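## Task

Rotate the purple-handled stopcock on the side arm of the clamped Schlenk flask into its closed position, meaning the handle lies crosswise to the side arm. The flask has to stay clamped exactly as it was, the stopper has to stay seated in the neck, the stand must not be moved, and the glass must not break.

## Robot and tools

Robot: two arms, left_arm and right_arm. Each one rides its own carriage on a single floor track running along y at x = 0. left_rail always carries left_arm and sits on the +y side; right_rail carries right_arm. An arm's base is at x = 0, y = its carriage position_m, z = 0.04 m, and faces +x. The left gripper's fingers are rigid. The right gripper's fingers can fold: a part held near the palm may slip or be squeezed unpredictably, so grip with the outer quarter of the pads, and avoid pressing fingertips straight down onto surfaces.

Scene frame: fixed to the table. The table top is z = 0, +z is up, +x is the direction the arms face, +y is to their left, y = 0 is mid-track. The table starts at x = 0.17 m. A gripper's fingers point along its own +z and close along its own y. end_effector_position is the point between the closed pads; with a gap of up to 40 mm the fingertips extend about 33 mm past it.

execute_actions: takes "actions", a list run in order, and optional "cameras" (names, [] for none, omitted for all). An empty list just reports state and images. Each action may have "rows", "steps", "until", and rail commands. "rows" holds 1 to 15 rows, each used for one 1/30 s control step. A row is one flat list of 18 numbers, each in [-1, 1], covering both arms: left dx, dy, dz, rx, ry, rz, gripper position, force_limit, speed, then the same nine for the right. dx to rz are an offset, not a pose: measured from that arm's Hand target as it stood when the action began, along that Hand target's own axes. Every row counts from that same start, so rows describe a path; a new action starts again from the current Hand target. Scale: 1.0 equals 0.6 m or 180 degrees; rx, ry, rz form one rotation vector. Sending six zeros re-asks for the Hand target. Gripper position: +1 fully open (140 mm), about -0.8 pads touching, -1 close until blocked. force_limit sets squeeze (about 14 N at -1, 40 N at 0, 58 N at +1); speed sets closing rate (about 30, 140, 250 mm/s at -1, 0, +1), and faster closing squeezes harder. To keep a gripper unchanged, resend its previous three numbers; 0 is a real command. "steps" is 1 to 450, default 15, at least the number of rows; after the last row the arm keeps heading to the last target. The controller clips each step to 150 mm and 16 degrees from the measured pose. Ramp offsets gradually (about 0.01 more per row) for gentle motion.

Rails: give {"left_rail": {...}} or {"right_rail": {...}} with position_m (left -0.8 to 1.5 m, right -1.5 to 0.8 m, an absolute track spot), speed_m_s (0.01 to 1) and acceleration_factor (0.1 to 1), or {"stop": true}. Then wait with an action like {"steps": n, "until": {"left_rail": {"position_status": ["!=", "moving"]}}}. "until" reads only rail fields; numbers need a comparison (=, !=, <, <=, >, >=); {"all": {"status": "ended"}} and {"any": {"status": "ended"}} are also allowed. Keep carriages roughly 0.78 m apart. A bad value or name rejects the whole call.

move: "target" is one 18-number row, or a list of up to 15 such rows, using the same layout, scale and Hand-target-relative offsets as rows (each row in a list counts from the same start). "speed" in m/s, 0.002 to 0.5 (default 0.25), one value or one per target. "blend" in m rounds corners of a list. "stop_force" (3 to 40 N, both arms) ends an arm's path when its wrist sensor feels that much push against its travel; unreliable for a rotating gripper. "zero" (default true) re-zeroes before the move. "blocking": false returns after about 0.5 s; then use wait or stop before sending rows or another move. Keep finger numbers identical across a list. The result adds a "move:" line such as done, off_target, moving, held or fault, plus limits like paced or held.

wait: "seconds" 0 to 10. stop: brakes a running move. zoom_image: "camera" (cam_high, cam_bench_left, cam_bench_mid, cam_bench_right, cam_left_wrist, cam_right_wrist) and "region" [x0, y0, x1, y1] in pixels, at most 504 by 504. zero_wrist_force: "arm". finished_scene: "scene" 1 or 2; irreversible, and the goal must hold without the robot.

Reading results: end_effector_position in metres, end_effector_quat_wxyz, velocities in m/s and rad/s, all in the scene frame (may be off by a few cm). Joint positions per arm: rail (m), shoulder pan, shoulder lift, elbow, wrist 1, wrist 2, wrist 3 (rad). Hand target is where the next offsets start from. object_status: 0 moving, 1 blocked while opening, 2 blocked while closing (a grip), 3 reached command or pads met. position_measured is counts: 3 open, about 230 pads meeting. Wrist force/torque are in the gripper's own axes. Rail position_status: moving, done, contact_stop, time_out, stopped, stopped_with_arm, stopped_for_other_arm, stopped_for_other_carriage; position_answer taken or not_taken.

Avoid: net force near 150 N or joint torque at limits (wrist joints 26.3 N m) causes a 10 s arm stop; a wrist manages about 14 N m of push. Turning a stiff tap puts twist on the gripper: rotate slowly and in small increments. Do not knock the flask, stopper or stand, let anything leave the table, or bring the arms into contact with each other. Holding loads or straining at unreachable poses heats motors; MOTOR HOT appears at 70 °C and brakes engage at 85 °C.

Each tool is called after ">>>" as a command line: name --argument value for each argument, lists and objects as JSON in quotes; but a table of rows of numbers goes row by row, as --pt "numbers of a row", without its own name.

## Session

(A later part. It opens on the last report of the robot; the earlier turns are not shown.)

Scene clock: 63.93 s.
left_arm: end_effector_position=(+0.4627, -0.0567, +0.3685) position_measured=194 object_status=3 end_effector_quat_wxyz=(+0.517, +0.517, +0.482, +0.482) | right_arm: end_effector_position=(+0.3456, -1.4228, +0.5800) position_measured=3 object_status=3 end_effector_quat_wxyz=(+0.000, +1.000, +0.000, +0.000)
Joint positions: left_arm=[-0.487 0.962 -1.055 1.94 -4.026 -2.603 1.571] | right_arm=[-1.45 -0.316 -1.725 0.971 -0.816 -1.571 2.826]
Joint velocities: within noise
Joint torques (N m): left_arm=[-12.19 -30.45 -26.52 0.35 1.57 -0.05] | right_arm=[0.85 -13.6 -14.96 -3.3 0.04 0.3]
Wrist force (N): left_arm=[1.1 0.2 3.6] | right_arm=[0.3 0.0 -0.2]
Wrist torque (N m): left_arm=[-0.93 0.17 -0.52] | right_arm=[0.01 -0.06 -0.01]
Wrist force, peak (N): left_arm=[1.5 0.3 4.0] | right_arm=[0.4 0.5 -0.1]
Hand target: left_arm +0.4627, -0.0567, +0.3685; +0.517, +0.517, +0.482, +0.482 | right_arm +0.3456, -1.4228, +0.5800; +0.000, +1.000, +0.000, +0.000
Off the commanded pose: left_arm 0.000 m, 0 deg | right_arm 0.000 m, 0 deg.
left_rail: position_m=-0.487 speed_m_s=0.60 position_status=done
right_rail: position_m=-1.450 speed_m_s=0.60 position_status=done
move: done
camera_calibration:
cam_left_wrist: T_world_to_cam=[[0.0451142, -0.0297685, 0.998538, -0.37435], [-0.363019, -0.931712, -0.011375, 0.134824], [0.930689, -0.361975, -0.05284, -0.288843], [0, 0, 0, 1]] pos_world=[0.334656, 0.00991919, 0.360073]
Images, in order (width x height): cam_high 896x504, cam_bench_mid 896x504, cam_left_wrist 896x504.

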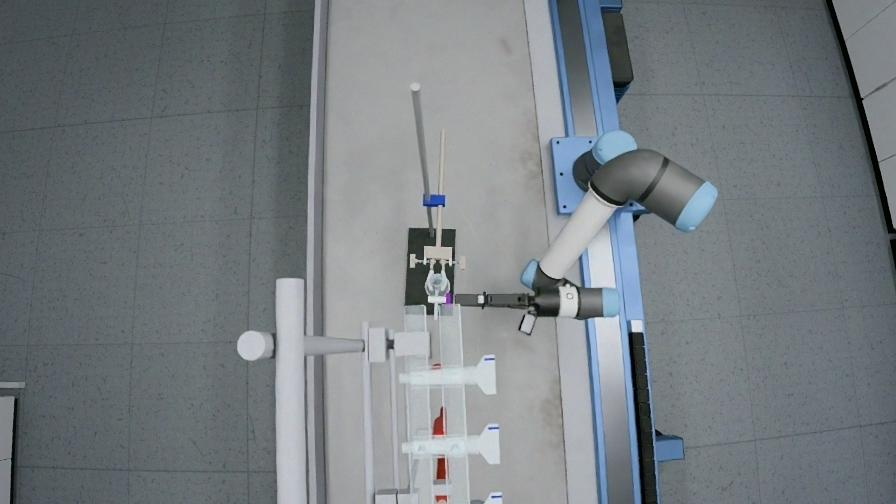

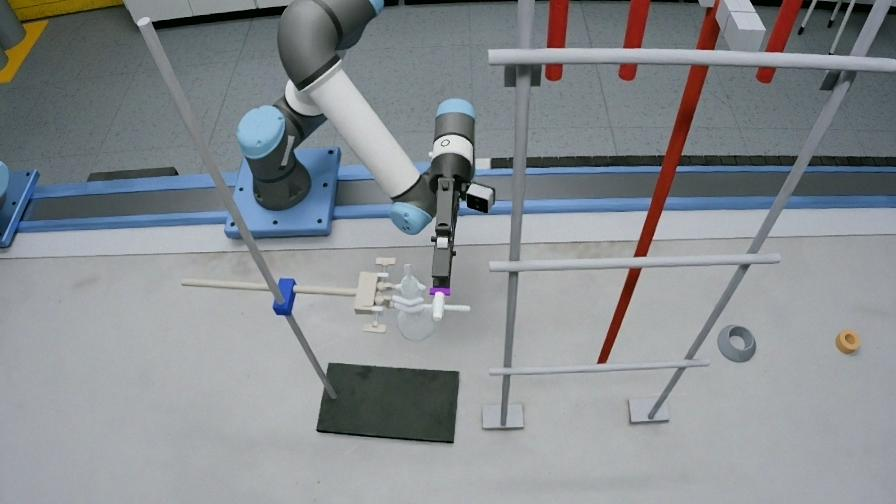

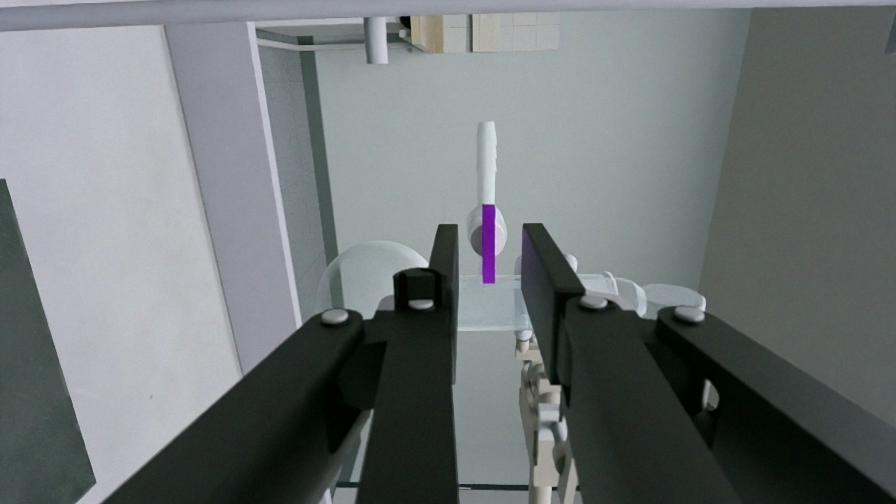

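>>> execute_actions --actions '[]' --cameras '["cam_left_wrist", "cam_high", "cam_bench_mid"]'

Scene clock: 65.63 s.
left_arm: end_effector_position=(+0.4627, -0.0567, +0.3685) position_measured=194 object_status=3 end_effector_quat_wxyz=(+0.517, +0.517, +0.482, +0.482) | right_arm: end_effector_position=(+0.3456, -1.4228, +0.5800) position_measured=3 object_status=3 end_effector_quat_wxyz=(+0.000, +1.000, +0.000, +0.000)
Joint positions: left_arm=[-0.487 0.962 -1.055 1.94 -4.026 -2.603 1.571] | right_arm=[-1.45 -0.316 -1.725 0.971 -0.816 -1.571 2.826]
Joint velocities: within noise
Joint torques (N m): left_arm=[-11.87 -30.2 -22.97 0.18 1.51 0.15] | right_arm=[1.1 -13.18 -14.7 -3.29 0.16 0.27]
Wrist force (N): left_arm=[1.2 0.2 3.4] | right_arm=[0.2 0.0 -0.2]
Wrist torque (N m): left_arm=[-0.91 0.15 -0.52] | right_arm=[0.00 -0.03 -0.01]
Wrist force, peak (N): left_arm=[1.3 0.4 3.7] | right_arm=[0.2 0.1 -0.5]
Hand target: left_arm +0.4627, -0.0567, +0.3685; +0.517, +0.517, +0.482, +0.482 | right_arm +0.3456, -1.4228, +0.5800; +0.000, +1.000, +0.000, +0.000
Tool commands: left_gripper/position=-0.515 left_gripper/force_limit=-1.0 left_gripper/speed=-0.5 right_gripper/position=+1.0 right_gripper/force_limit=+1.0 right_gripper/speed=+1.0
Off the commanded pose: left_arm 0.000 m, 0 deg | right_arm 0.000 m, 0 deg.
left_rail: position_m=-0.487 speed_m_s=0.60 position_status=done
right_rail: position_m=-1.450 speed_m_s=0.60 position_status=done
camera_calibration:
cam_left_wrist: T_world_to_cam=[[0.0451141, -0.0297685, 0.998538, -0.37435], [-0.36302, -0.931712, -0.011375, 0.134824], [0.930689, -0.361976, -0.0528399, -0.288844], [0, 0, 0, 1]] pos_world=[0.334656, 0.00991898, 0.360074]
Images, in order (width x height): cam_high 896x504, cam_bench_mid 896x504, cam_left_wrist 896x504.

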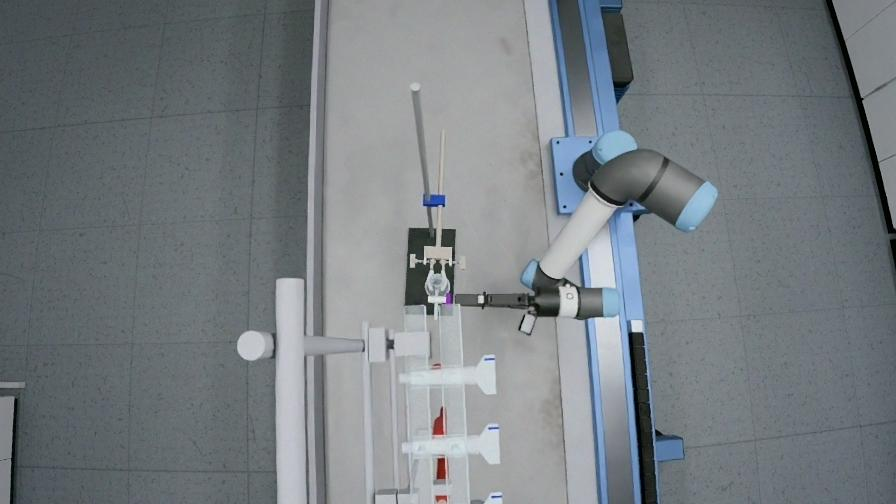

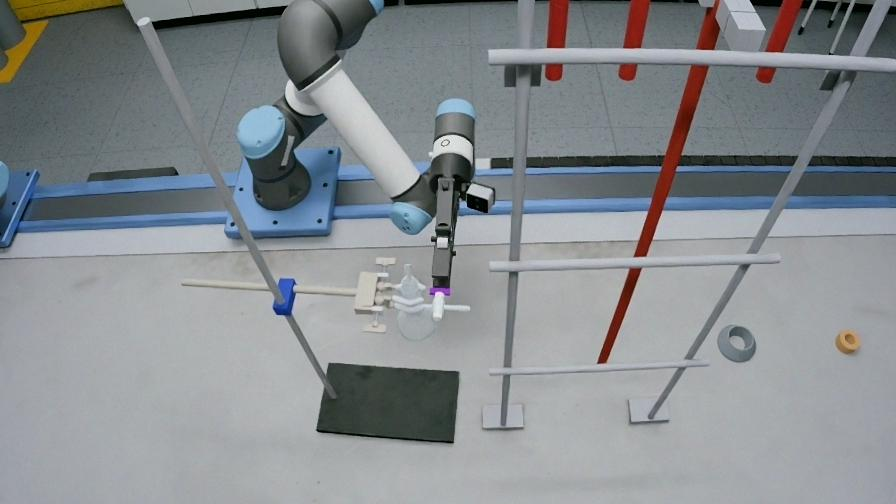

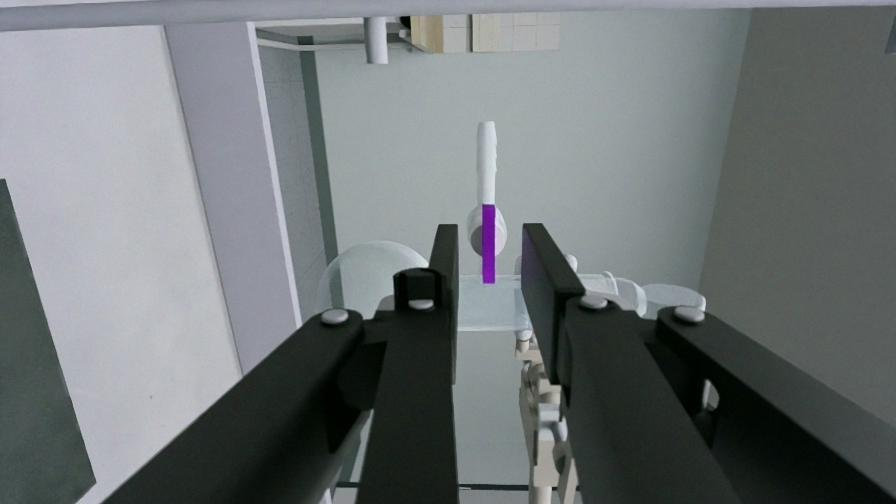

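>>> zero_wrist_force --arm "left_arm"

>>> move --target '[0, 0, 0.01, 0, 0, 0, -0.515, -1, -0.5, 0, 0, 0, 0, 0, 0, 1, 1, 1]' --speed 0.02 --stop_force 4 --cameras '["cam_left_wrist", "cam_high", "cam_bench_mid"]'

>>> zoom_image --camera "cam_left_wrist" --region '[410, 170, 570, 320]'

>>> zoom_image --camera "cam_bench_mid" --region '[385, 240, 485, 350]'

>>> zoom_image --camera "cam_high" --region '[415, 260, 495, 330]'

Wrist force sensor zeroed.

Scene clock: 73.40 s.
left_arm: end_effector_position=(+0.4687, -0.0572, +0.3685) position_measured=194 object_status=3 end_effector_quat_wxyz=(+0.517, +0.517, +0.482, +0.482) | right_arm: end_effector_position=(+0.3456, -1.4228, +0.5800) position_measured=3 object_status=3 end_effector_quat_wxyz=(+0.000, +1.000, +0.000, +0.000)
Joint positions: left_arm=[-0.487 0.951 -1.053 1.935 -4.024 -2.592 1.571] | right_arm=[-1.45 -0.316 -1.725 0.971 -0.816 -1.571 2.826]
Joint velocities: within noise
Joint torques (N m): left_arm=[-12.34 -30.46 -26.07 0.46 1.59 0.3] | right_arm=[1.45 -13.35 -15.55 -3.2 0.13 0.43]
Wrist force (N, zeroed by zero_wrist_force on left_arm): left_arm=[0.2 0.2 0.2] | right_arm=[0.3 0.1 -0.2]
Wrist torque (N m, zeroed by zero_wrist_force on left_arm): left_arm=[0.04 -0.04 0.00] | right_arm=[0.02 -0.06 -0.01]
Wrist force, peak (N, zeroed by zero_wrist_force on left_arm): left_arm=[0.2 0.4 0.3] | right_arm=[0.4 0.5 -0.2]
Hand target: left_arm +0.4687, -0.0572, +0.3685; +0.517, +0.517, +0.482, +0.482 | right_arm +0.3456, -1.4228, +0.5800; +0.000, +1.000, +0.000, +0.000
Off the commanded pose: left_arm 0.000 m, 0 deg | right_arm 0.000 m, 0 deg.
left_rail: position_m=-0.487 speed_m_s=0.60 position_status=done
right_rail: position_m=-1.450 speed_m_s=0.60 position_status=done
move: done
camera_calibration:
cam_left_wrist: T_world_to_cam=[[0.0451139, -0.0297696, 0.998538, -0.374632], [-0.363019, -0.931712, -0.0113762, 0.136608], [0.930689, -0.361975, -0.0528401, -0.294565], [0, 0, 0, 1]] pos_world=[0.340641, 0.00950111, 0.360074]
Images, in order (width x height): cam_high 896x504, cam_bench_mid 896x504, cam_left_wrist 896x504.

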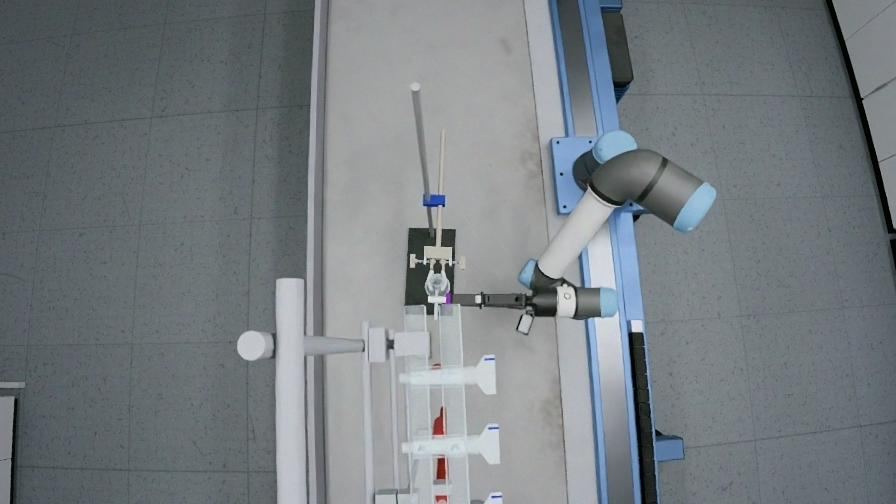

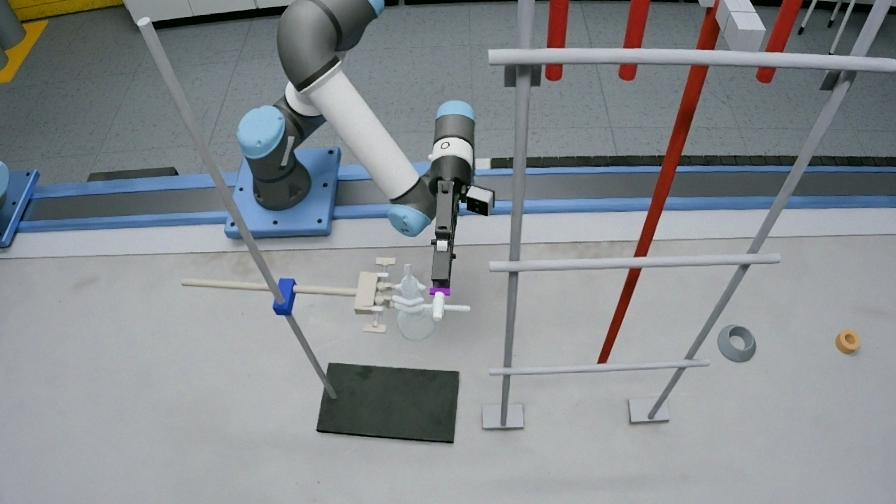

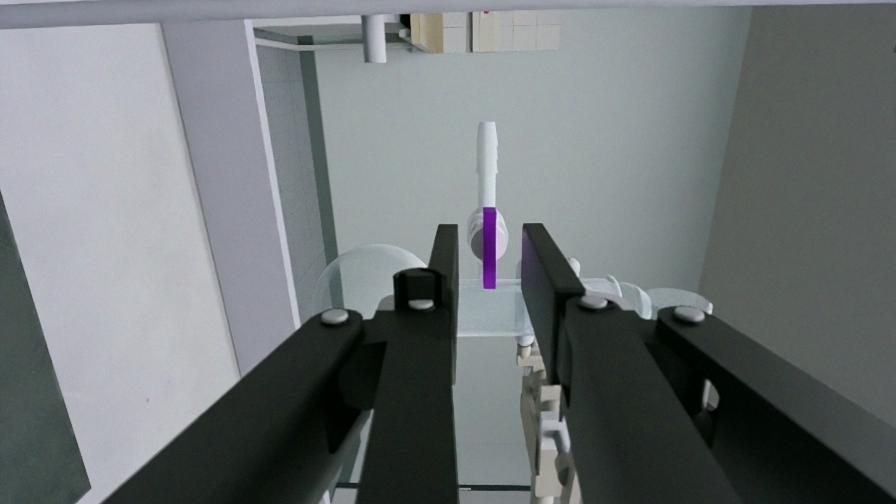

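Scaled by 3.150.

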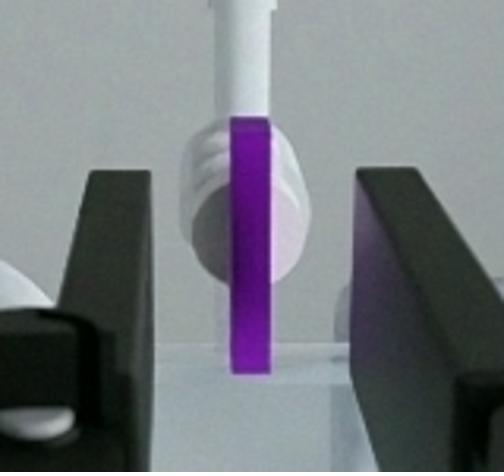

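Scaled by 4.582.

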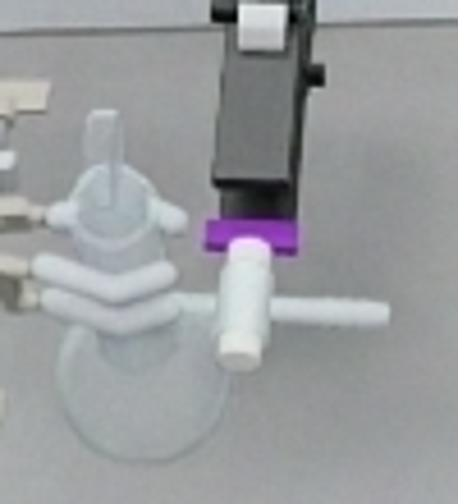

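Scaled by 6.300.

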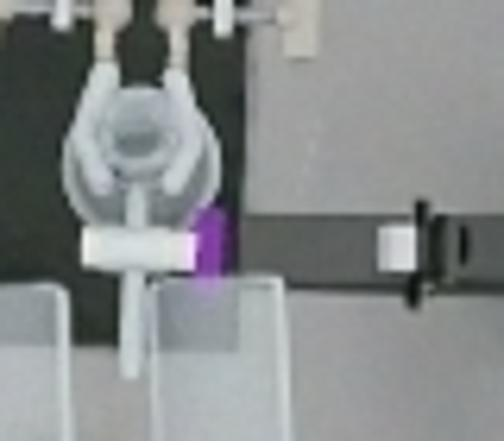

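>>> zoom_image --camera "cam_high" --region '[437, 285, 472, 315]'

>>> zoom_image --camera "cam_bench_mid" --region '[422, 265, 462, 310]'

>>> zoom_image --camera "cam_left_wrist" --region '[440, 190, 540, 300]'

Scaled by 14.400.

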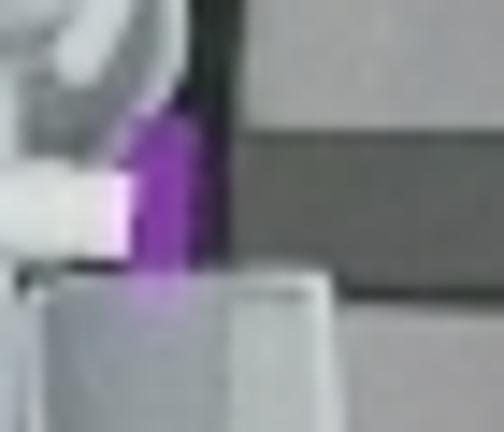

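Scaled by 11.200.

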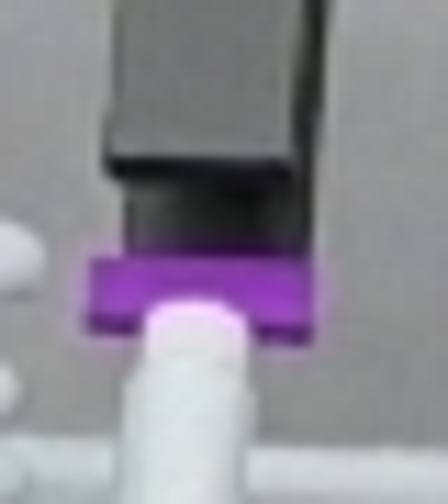

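Scaled by 4.582.

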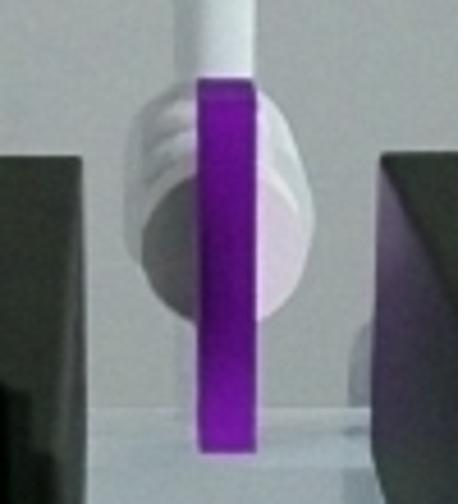

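>>> move --target '[0, 0, 0.01667, 0, 0, 0, -0.515, -1, -0.5, 0, 0, 0, 0, 0, 0, 1, 1, 1]' --speed 0.02 --stop_force 4 --cameras '["cam_left_wrist", "cam_high", "cam_bench_mid"]'

>>> zoom_image --camera "cam_high" --region '[437, 285, 472, 315]'

>>> zoom_image --camera "cam_bench_mid" --region '[422, 265, 462, 310]'

>>> zoom_image --camera "cam_left_wrist" --region '[440, 190, 540, 300]'

Scene clock: 78.03 s.
left_arm: end_effector_position=(+0.4787, -0.0578, +0.3685) position_measured=194 object_status=3 end_effector_quat_wxyz=(+0.517, +0.517, +0.482, +0.482) | right_arm: end_effector_position=(+0.3456, -1.4228, +0.5800) position_measured=3 object_status=3 end_effector_quat_wxyz=(+0.000, +1.000, +0.000, +0.000)
Joint positions: left_arm=[-0.487 0.933 -1.048 1.927 -4.02 -2.573 1.571] | right_arm=[-1.45 -0.316 -1.725 0.971 -0.816 -1.571 2.826]
Joint velocities: within noise
Joint torques (N m): left_arm=[-11.95 -31.05 -26.63 0.4 1.63 0.29] | right_arm=[0.89 -13.01 -15.78 -2.98 0.18 0.11]
Wrist force (N, zeroed by zero_wrist_force on left_arm): left_arm=[0.2 0.1 0.1] | right_arm=[0.0 0.2 -0.2]
Wrist torque (N m, zeroed by zero_wrist_force on left_arm): left_arm=[0.03 -0.05 0.00] | right_arm=[0.05 0.00 0.00]
Wrist force, peak (N, zeroed by zero_wrist_force on left_arm): left_arm=[0.4 0.4 0.1] | right_arm=[0.3 0.6 -0.2]
Hand target: left_arm +0.4787, -0.0579, +0.3685; +0.517, +0.517, +0.482, +0.482 | right_arm +0.3456, -1.4228, +0.5800; +0.000, +1.000, +0.000, +0.000
Off the commanded pose: left_arm 0.000 m, 0 deg | right_arm 0.000 m, 0 deg.
left_rail: position_m=-0.487 speed_m_s=0.60 position_status=done
right_rail: position_m=-1.450 speed_m_s=0.60 position_status=done
move: done
camera_calibration:
cam_left_wrist: T_world_to_cam=[[0.0451139, -0.0297692, 0.998538, -0.375103], [-0.363019, -0.931712, -0.0113757, 0.13958], [0.930689, -0.361975, -0.05284, -0.304104], [0, 0, 0, 1]] pos_world=[0.350619, 0.00880406, 0.360074]
Images, in order (width x height): cam_high 896x504, cam_bench_mid 896x504, cam_left_wrist 896x504.

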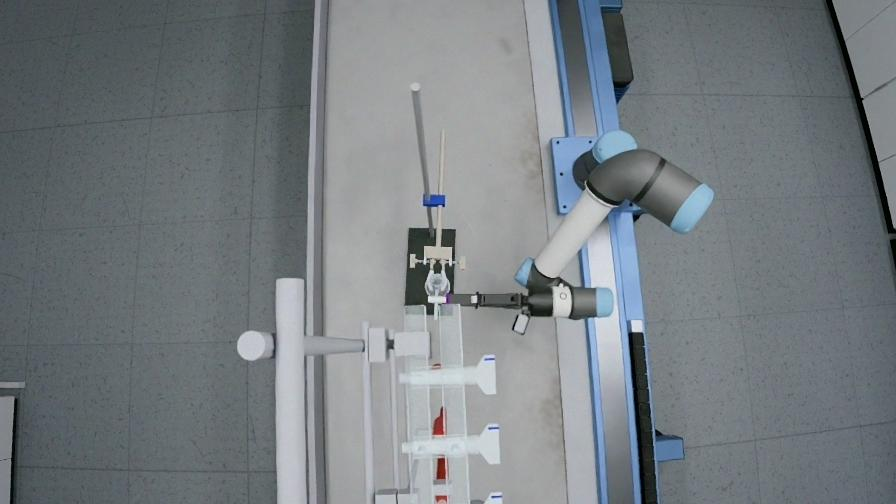

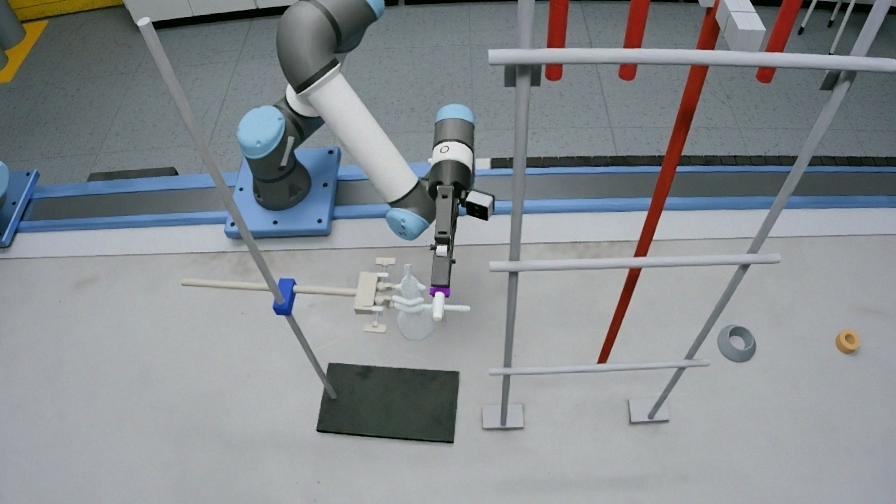

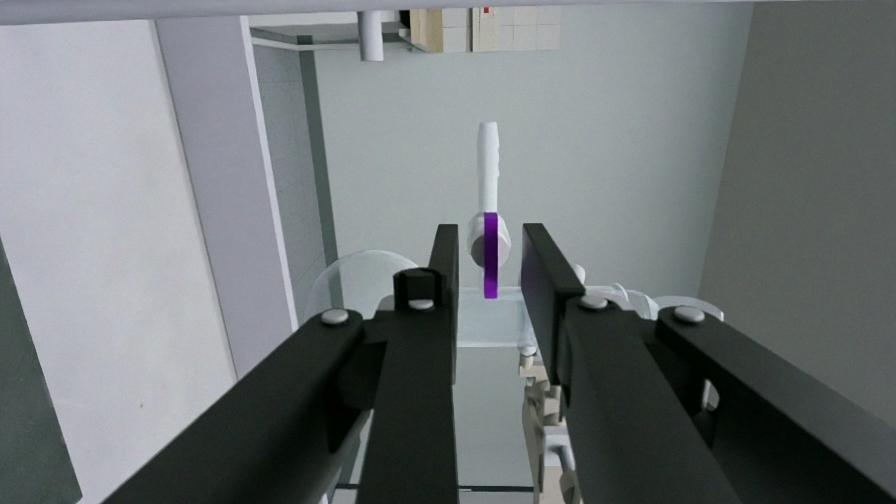

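Scaled by 14.400.

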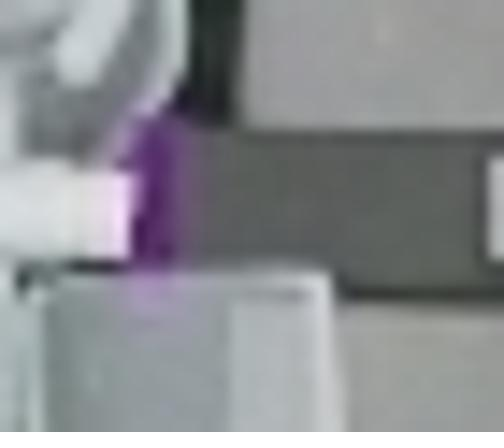

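Scaled by 11.200.

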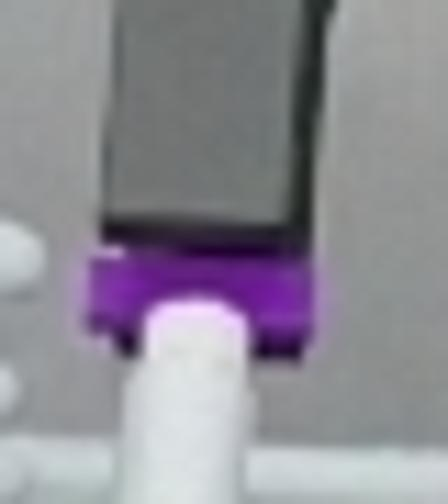

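Scaled by 4.582.

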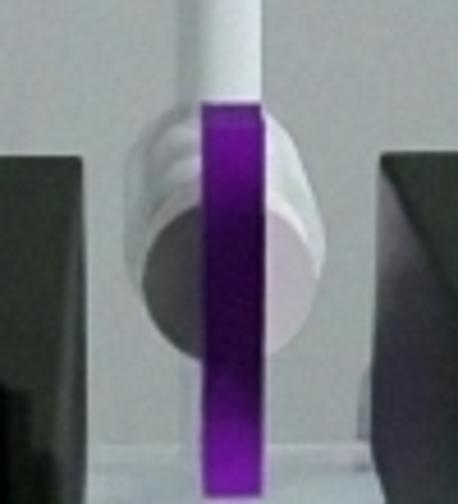

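>>> move --target '[0, 0, 0.00583, 0, 0, 0, -0.515, -1, -0.5, 0, 0, 0, 0, 0, 0, 1, 1, 1]' --speed 0.015 --stop_force 4 --cameras '["cam_left_wrist", "cam_high", "cam_bench_mid"]'

>>> zoom_image --camera "cam_high" --region '[437, 285, 472, 315]'

>>> zoom_image --camera "cam_bench_mid" --region '[422, 265, 462, 310]'

>>> zoom_image --camera "cam_left_wrist" --region '[440, 190, 540, 310]'

Scene clock: 82.80 s.
left_arm: end_effector_position=(+0.4821, -0.0581, +0.3685) position_measured=194 object_status=3 end_effector_quat_wxyz=(+0.517, +0.517, +0.482, +0.482) | right_arm: end_effector_position=(+0.3456, -1.4228, +0.5800) position_measured=3 object_status=3 end_effector_quat_wxyz=(+0.000, +1.000, +0.000, +0.000)
Joint positions: left_arm=[-0.487 0.926 -1.047 1.924 -4.019 -2.567 1.571] | right_arm=[-1.45 -0.316 -1.725 0.971 -0.816 -1.571 2.826]
Joint velocities: within noise
Joint torques (N m): left_arm=[-12.58 -31.27 -26.87 0.31 1.62 0.44] | right_arm=[0.42 -13.93 -15.88 -2.84 0.35 0.18]
Wrist force (N, zeroed by zero_wrist_force on left_arm): left_arm=[0.0 0.3 0.2] | right_arm=[0.0 0.1 -0.2]
Wrist torque (N m, zeroed by zero_wrist_force on left_arm): left_arm=[0.07 0.01 0.00] | right_arm=[0.02 0.00 -0.01]
Wrist force, peak (N, zeroed by zero_wrist_force on left_arm): left_arm=[0.4 0.3 -0.1] | right_arm=[0.3 0.5 -0.4]
Hand target: left_arm +0.4821, -0.0581, +0.3685; +0.517, +0.517, +0.482, +0.482 | right_arm +0.3456, -1.4228, +0.5800; +0.000, +1.000, +0.000, +0.000
Off the commanded pose: left_arm 0.000 m, 0 deg | right_arm 0.000 m, 0 deg.
left_rail: position_m=-0.487 speed_m_s=0.60 position_status=done
right_rail: position_m=-1.450 speed_m_s=0.60 position_status=done
move: done
camera_calibration:
cam_left_wrist: T_world_to_cam=[[0.0451138, -0.0297694, 0.998538, -0.375268], [-0.363019, -0.931712, -0.011376, 0.14062], [0.930689, -0.361975, -0.0528399, -0.30744], [0, 0, 0, 1]] pos_world=[0.354108, 0.00856026, 0.360074]
Images, in order (width x height): cam_high 896x504, cam_bench_mid 896x504, cam_left_wrist 896x504.

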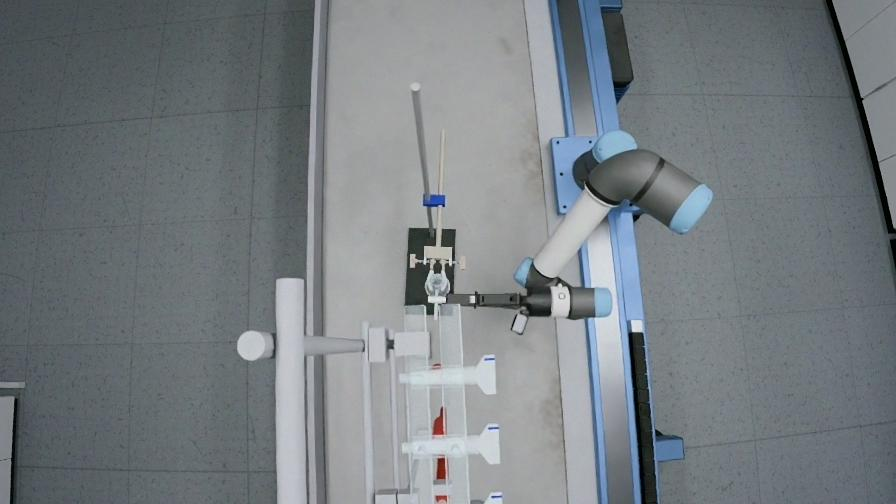

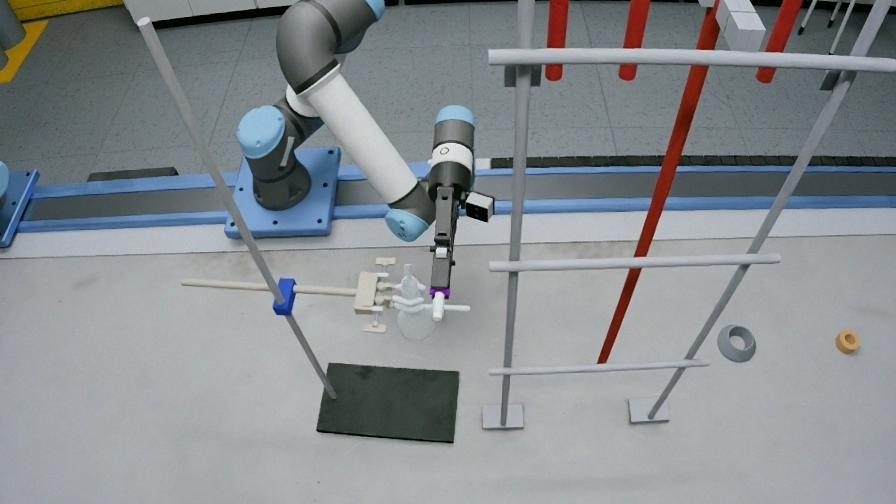

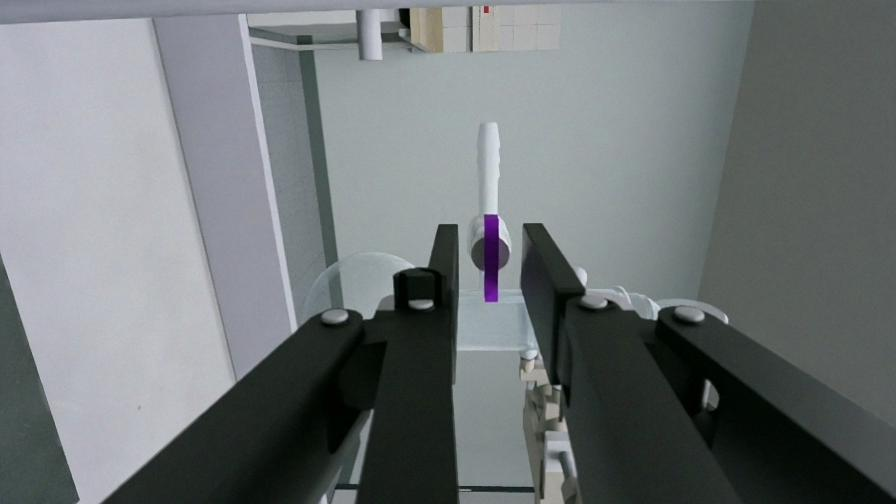

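Scaled by 14.400.

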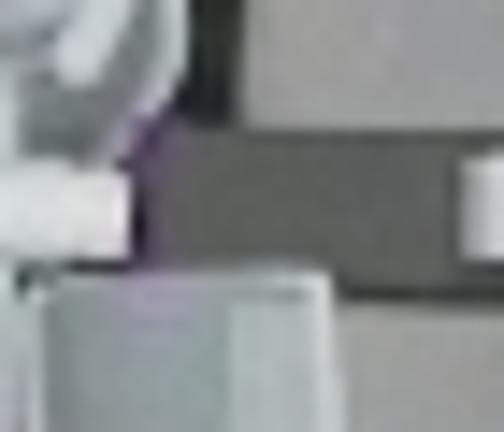

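Scaled by 11.200.

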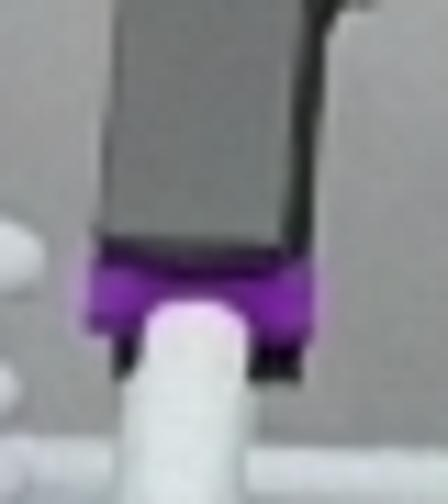

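Scaled by 4.200.

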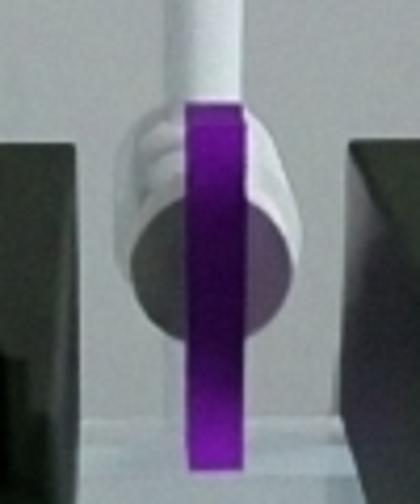

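>>> execute_actions --actions '[{"rows": [[-0.0005,0,0,0,0,0,-0.515,-1,-0.5,0,0,0,0,0,0,1,1,1],[-0.001,0,0,0,0,0,-0.515,-1,-0.5,0,0,0,0,0,0,1,1,1],[-0.0015,0,0,0,0,0,-0.515,-1,-0.5,0,0,0,0,0,0,1,1,1],[-0.0018,0,0,0,0,0,-0.64,-1,-1,0,0,0,0,0,0,1,1,1]], "steps": 30}]' --cameras '["cam_left_wrist"]'

>>> zoom_image --camera "cam_left_wrist" --region '[440, 190, 540, 310]'

Scene clock: 85.80 s.
left_arm: end_effector_position=(+0.4821, -0.0592, +0.3685) position_measured=210 object_status=3 end_effector_quat_wxyz=(+0.517, +0.517, +0.482, +0.482) | right_arm: end_effector_position=(+0.3456, -1.4228, +0.5800) position_measured=3 object_status=3 end_effector_quat_wxyz=(+0.000, +1.000, +0.000, +0.000)
Joint positions: left_arm=[-0.487 0.925 -1.048 1.927 -4.02 -2.566 1.571] | right_arm=[-1.45 -0.316 -1.725 0.971 -0.816 -1.571 2.826]
Joint velocities: within noise
Joint torques (N m): left_arm=[-12.03 -46.06 -7.42 -3.36 1.54 0.28] | right_arm=[1.84 -13.33 -16.38 -2.79 0.22 0.15]
Wrist force (N, zeroed by zero_wrist_force on left_arm): left_arm=[0.1 0.2 0.2] | right_arm=[-0.1 0.1 -0.2]
Wrist torque (N m, zeroed by zero_wrist_force on left_arm): left_arm=[0.04 -0.02 0.00] | right_arm=[0.03 0.03 -0.01]
Wrist force, peak (N, zeroed by zero_wrist_force on left_arm): left_arm=[0.1 0.3 0.4] | right_arm=[0.4 0.3 -0.7]
Hand target: left_arm +0.4821, -0.0592, +0.3685; +0.517, +0.517, +0.482, +0.482 | right_arm +0.3456, -1.4228, +0.5800; +0.000, +1.000, +0.000, +0.000
Off the commanded pose: left_arm 0.000 m, 0 deg | right_arm 0.000 m, 0 deg.
left_rail: position_m=-0.487 speed_m_s=0.60 position_status=done
right_rail: position_m=-1.450 speed_m_s=0.60 position_status=done
camera_calibration:
cam_left_wrist: T_world_to_cam=[[0.0451188, -0.0297642, 0.998538, -0.375294], [-0.363019, -0.931712, -0.0113693, 0.139583], [0.930689, -0.361976, -0.0528427, -0.307758], [0, 0, 0, 1]] pos_world=[0.354031, 0.0074802, 0.36007]
Images, in order (width x height): cam_left_wrist 896x504.

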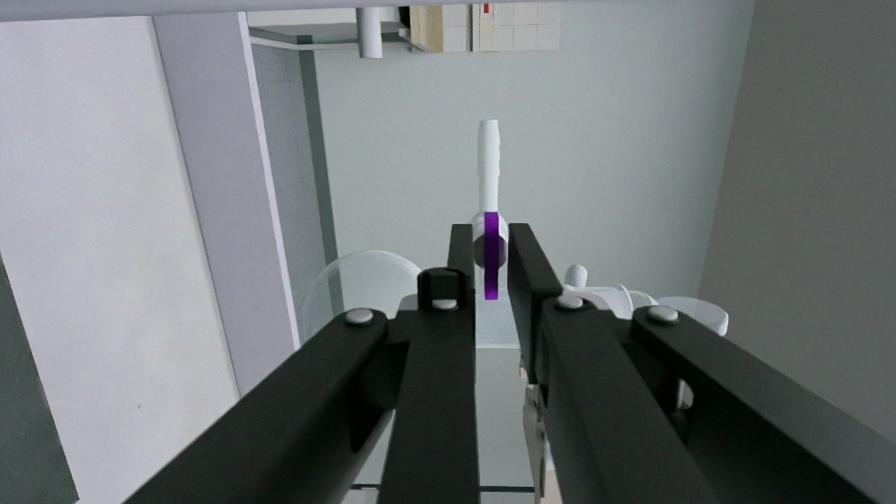

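Scaled by 4.200.

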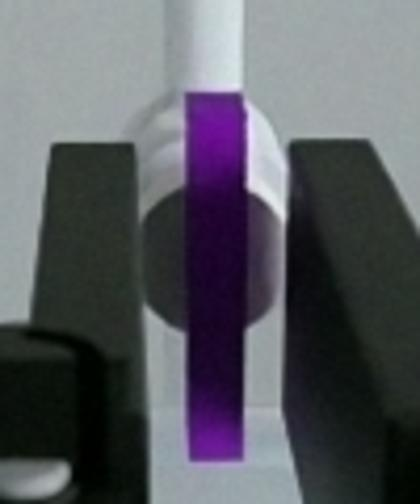

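>>> execute_actions --actions '[{"rows": [[0,0,0,0,0,0,-1,-1,-1,0,0,0,0,0,0,1,1,1]], "steps": 45}]' --cameras '["cam_left_wrist"]'

>>> zoom_image --camera "cam_left_wrist" --region '[440, 190, 540, 310]'

Scene clock: 88.17 s.
left_arm: end_effector_position=(+0.4821, -0.0592, +0.3685) position_measured=223 object_status=2 end_effector_quat_wxyz=(+0.517, +0.517, +0.482, +0.482) | right_arm: end_effector_position=(+0.3456, -1.4228, +0.5800) position_measured=3 object_status=3 end_effector_quat_wxyz=(+0.000, +1.000, +0.000, +0.000)
Joint positions: left_arm=[-0.487 0.925 -1.048 1.927 -4.02 -2.566 1.571] | right_arm=[-1.45 -0.316 -1.725 0.971 -0.816 -1.571 2.826]
Joint velocities: within noise
Joint torques (N m): left_arm=[-11.77 -38.62 -11.43 -1.78 -1.75 -0.02] | right_arm=[1.46 -12.74 -17.33 -2.63 0.23 0.39]
Wrist force (N, zeroed by zero_wrist_force on left_arm): left_arm=[0.6 2.5 -0.2] | right_arm=[0.0 -0.1 0.1]
Wrist torque (N m, zeroed by zero_wrist_force on left_arm): left_arm=[-0.03 -0.02 -0.08] | right_arm=[-0.01 -0.01 -0.01]
Wrist force, peak (N, zeroed by zero_wrist_force on left_arm): left_arm=[0.7 2.6 0.0] | right_arm=[0.0 0.6 -0.5]
Hand target: left_arm +0.4821, -0.0592, +0.3685; +0.517, +0.517, +0.482, +0.482 | right_arm +0.3456, -1.4228, +0.5800; +0.000, +1.000, +0.000, +0.000
Off the commanded pose: left_arm 0.000 m, 0 deg | right_arm 0.000 m, 0 deg.
left_rail: position_m=-0.487 speed_m_s=0.60 position_status=done
right_rail: position_m=-1.450 speed_m_s=0.60 position_status=done
camera_calibration:
cam_left_wrist: T_world_to_cam=[[0.0451023, -0.0297861, 0.998538, -0.3753], [-0.363018, -0.931712, -0.0113958, 0.139589], [0.93069, -0.361973, -0.0528353, -0.30776], [0, 0, 0, 1]] pos_world=[0.35403, 0.00747739, 0.360081]
Images, in order (width x height): cam_left_wrist 896x504.

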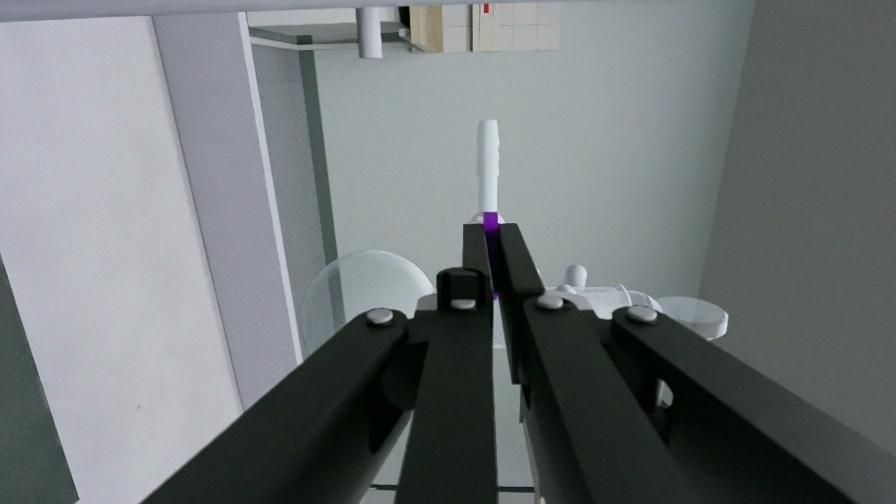

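Scaled by 4.200.

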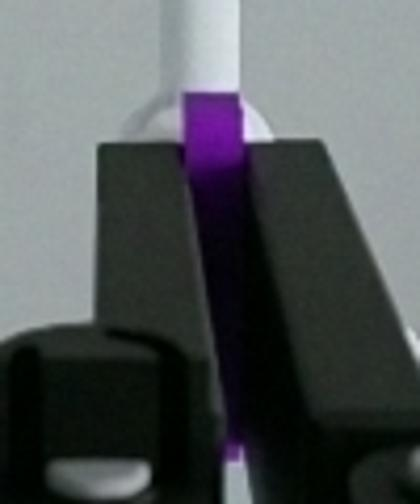

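>>> move --target '[0, 0.0005, 0, 0, 0, 0, -1, -1, -1, 0, 0, 0, 0, 0, 0, 1, 1, 1]' --speed 0.01 --cameras '[]'

>>> move --target '[0, 0, 0, 0, 0, 0.0556, -1, -1, -1, 0, 0, 0, 0, 0, 0, 1, 1, 1]' --speed 0.06 --cameras '["cam_left_wrist", "cam_bench_mid"]'

>>> zoom_image --camera "cam_left_wrist" --region '[430, 180, 550, 320]'

>>> zoom_image --camera "cam_bench_mid" --region '[385, 240, 485, 350]'

Scene clock: 91.30 s.
left_arm: end_effector_position=(+0.4821, -0.0592, +0.3688) position_measured=223 object_status=2 end_effector_quat_wxyz=(+0.517, +0.517, +0.482, +0.482) | right_arm: end_effector_position=(+0.3456, -1.4228, +0.5800) position_measured=3 object_status=3 end_effector_quat_wxyz=(+0.000, +1.000, +0.000, +0.000)
Joint positions: left_arm=[-0.487 0.925 -1.049 1.927 -4.02 -2.566 1.571] | right_arm=[-1.45 -0.316 -1.725 0.971 -0.816 -1.571 2.826]
Joint velocities: within noise
Joint torques (N m): left_arm=[-10.24 -45.56 -27.34 0.48 -1.69 -0.51] | right_arm=[2.31 -13.56 -17.03 -2.66 0.15 0.21]
Wrist force (N, zeroed by zero_wrist_force on left_arm): left_arm=[0.5 0.6 -0.2] | right_arm=[0.0 0.2 0.0]
Wrist torque (N m, zeroed by zero_wrist_force on left_arm): left_arm=[0.01 -0.04 -0.04] | right_arm=[0.04 0.00 -0.01]
Wrist force, peak (N, zeroed by zero_wrist_force on left_arm): left_arm=[0.8 2.6 0.0] | right_arm=[0.4 0.6 -0.2]
Hand target: left_arm +0.4821, -0.0592, +0.3688; +0.517, +0.517, +0.482, +0.482 | right_arm +0.3456, -1.4228, +0.5800; +0.000, +1.000, +0.000, +0.000
Off the commanded pose: left_arm 0.000 m, 0 deg | right_arm 0.000 m, 0 deg.
left_rail: position_m=-0.487 speed_m_s=0.60 position_status=done
right_rail: position_m=-1.450 speed_m_s=0.60 position_status=done
move: done
No camera images: "cameras" was empty.

Scene clock: 93.23 s.
left_arm: end_effector_position=(+0.4821, -0.0591, +0.3688) position_measured=223 object_status=2 end_effector_quat_wxyz=(+0.473, +0.557, +0.435, +0.526) | right_arm: end_effector_position=(+0.3456, -1.4228, +0.5800) position_measured=3 object_status=3 end_effector_quat_wxyz=(+0.000, +1.000, +0.000, +0.000)
Joint positions: left_arm=[-0.487 0.925 -1.049 1.927 -4.02 -2.566 1.745] | right_arm=[-1.45 -0.316 -1.725 0.971 -0.816 -1.571 2.826]
Joint velocities: within noise
Joint torques (N m): left_arm=[-8.87 -45.04 -13 0.16 -1.56 2.19] | right_arm=[1.29 -14.45 -17.06 -2.59 0.2 0.37]
Wrist force (N, zeroed by zero_wrist_force on left_arm): left_arm=[1.5 -0.2 0.0] | right_arm=[0.1 0.1 -0.3]
Wrist torque (N m, zeroed by zero_wrist_force on left_arm): left_arm=[0.02 -0.04 -0.06] | right_arm=[0.02 -0.01 0.00]
Wrist force, peak (N, zeroed by zero_wrist_force on left_arm): left_arm=[1.8 -0.4 0.0] | right_arm=[0.6 0.3 0.1]
Hand target: left_arm +0.4821, -0.0592, +0.3688; +0.473, +0.557, +0.435, +0.526 | right_arm +0.3456, -1.4228, +0.5800; +0.000, +1.000, +0.000, +0.000
Off the commanded pose: left_arm 0.000 m, 0 deg | right_arm 0.000 m, 0 deg.
left_rail: position_m=-0.487 speed_m_s=0.60 position_status=done
right_rail: position_m=-1.450 speed_m_s=0.60 position_status=done
move: done
camera_calibration:
cam_left_wrist: T_world_to_cam=[[0.0330225, -0.202316, 0.978763, -0.372675], [-0.361869, -0.915275, -0.176983, 0.201116], [0.931644, -0.34834, -0.103436, -0.288748], [0, 0, 0, 1]] pos_world=[0.354095, 0.00809628, 0.370488]
Images, in order (width x height): cam_bench_mid 896x504, cam_left_wrist 896x504.

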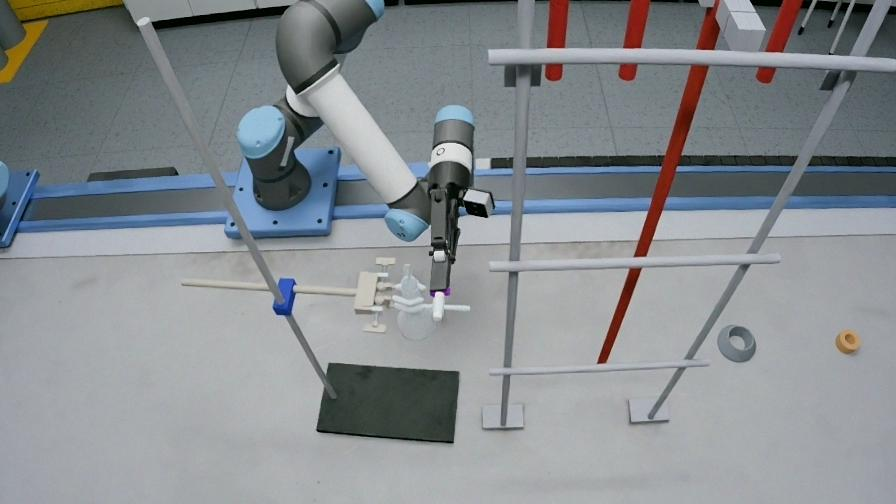

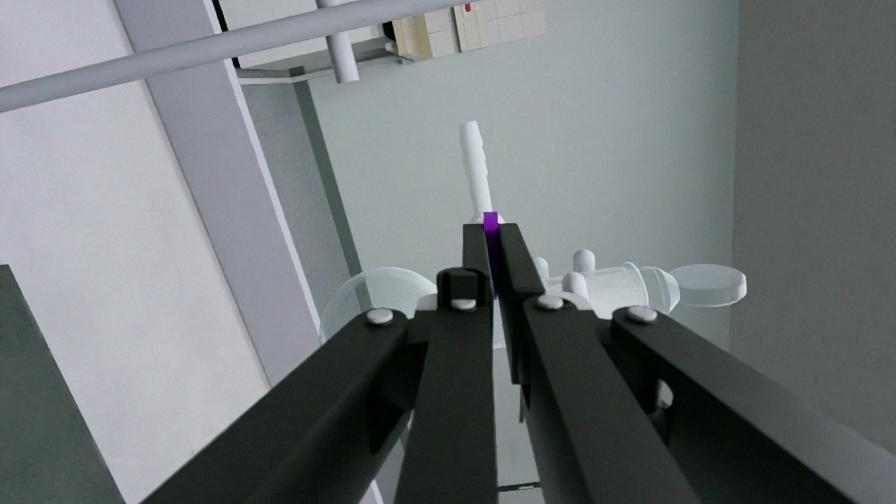

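Scaled by 3.600.

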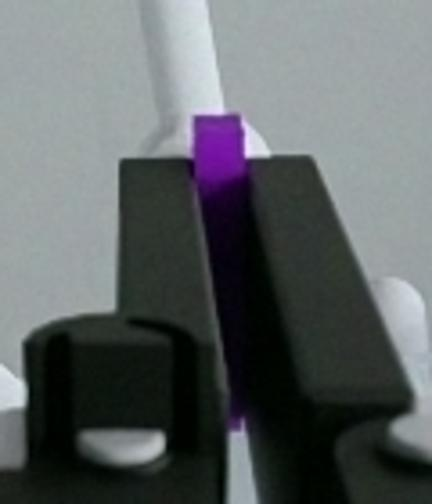

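Scaled by 4.582.

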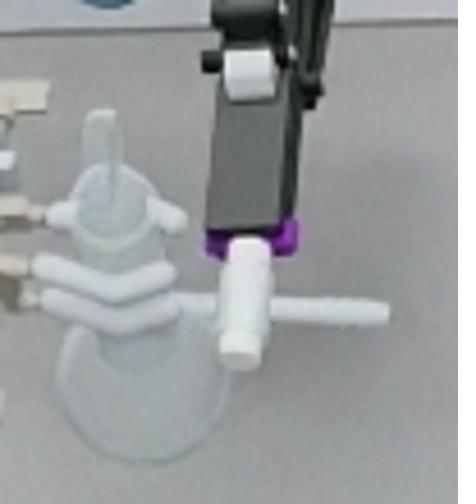

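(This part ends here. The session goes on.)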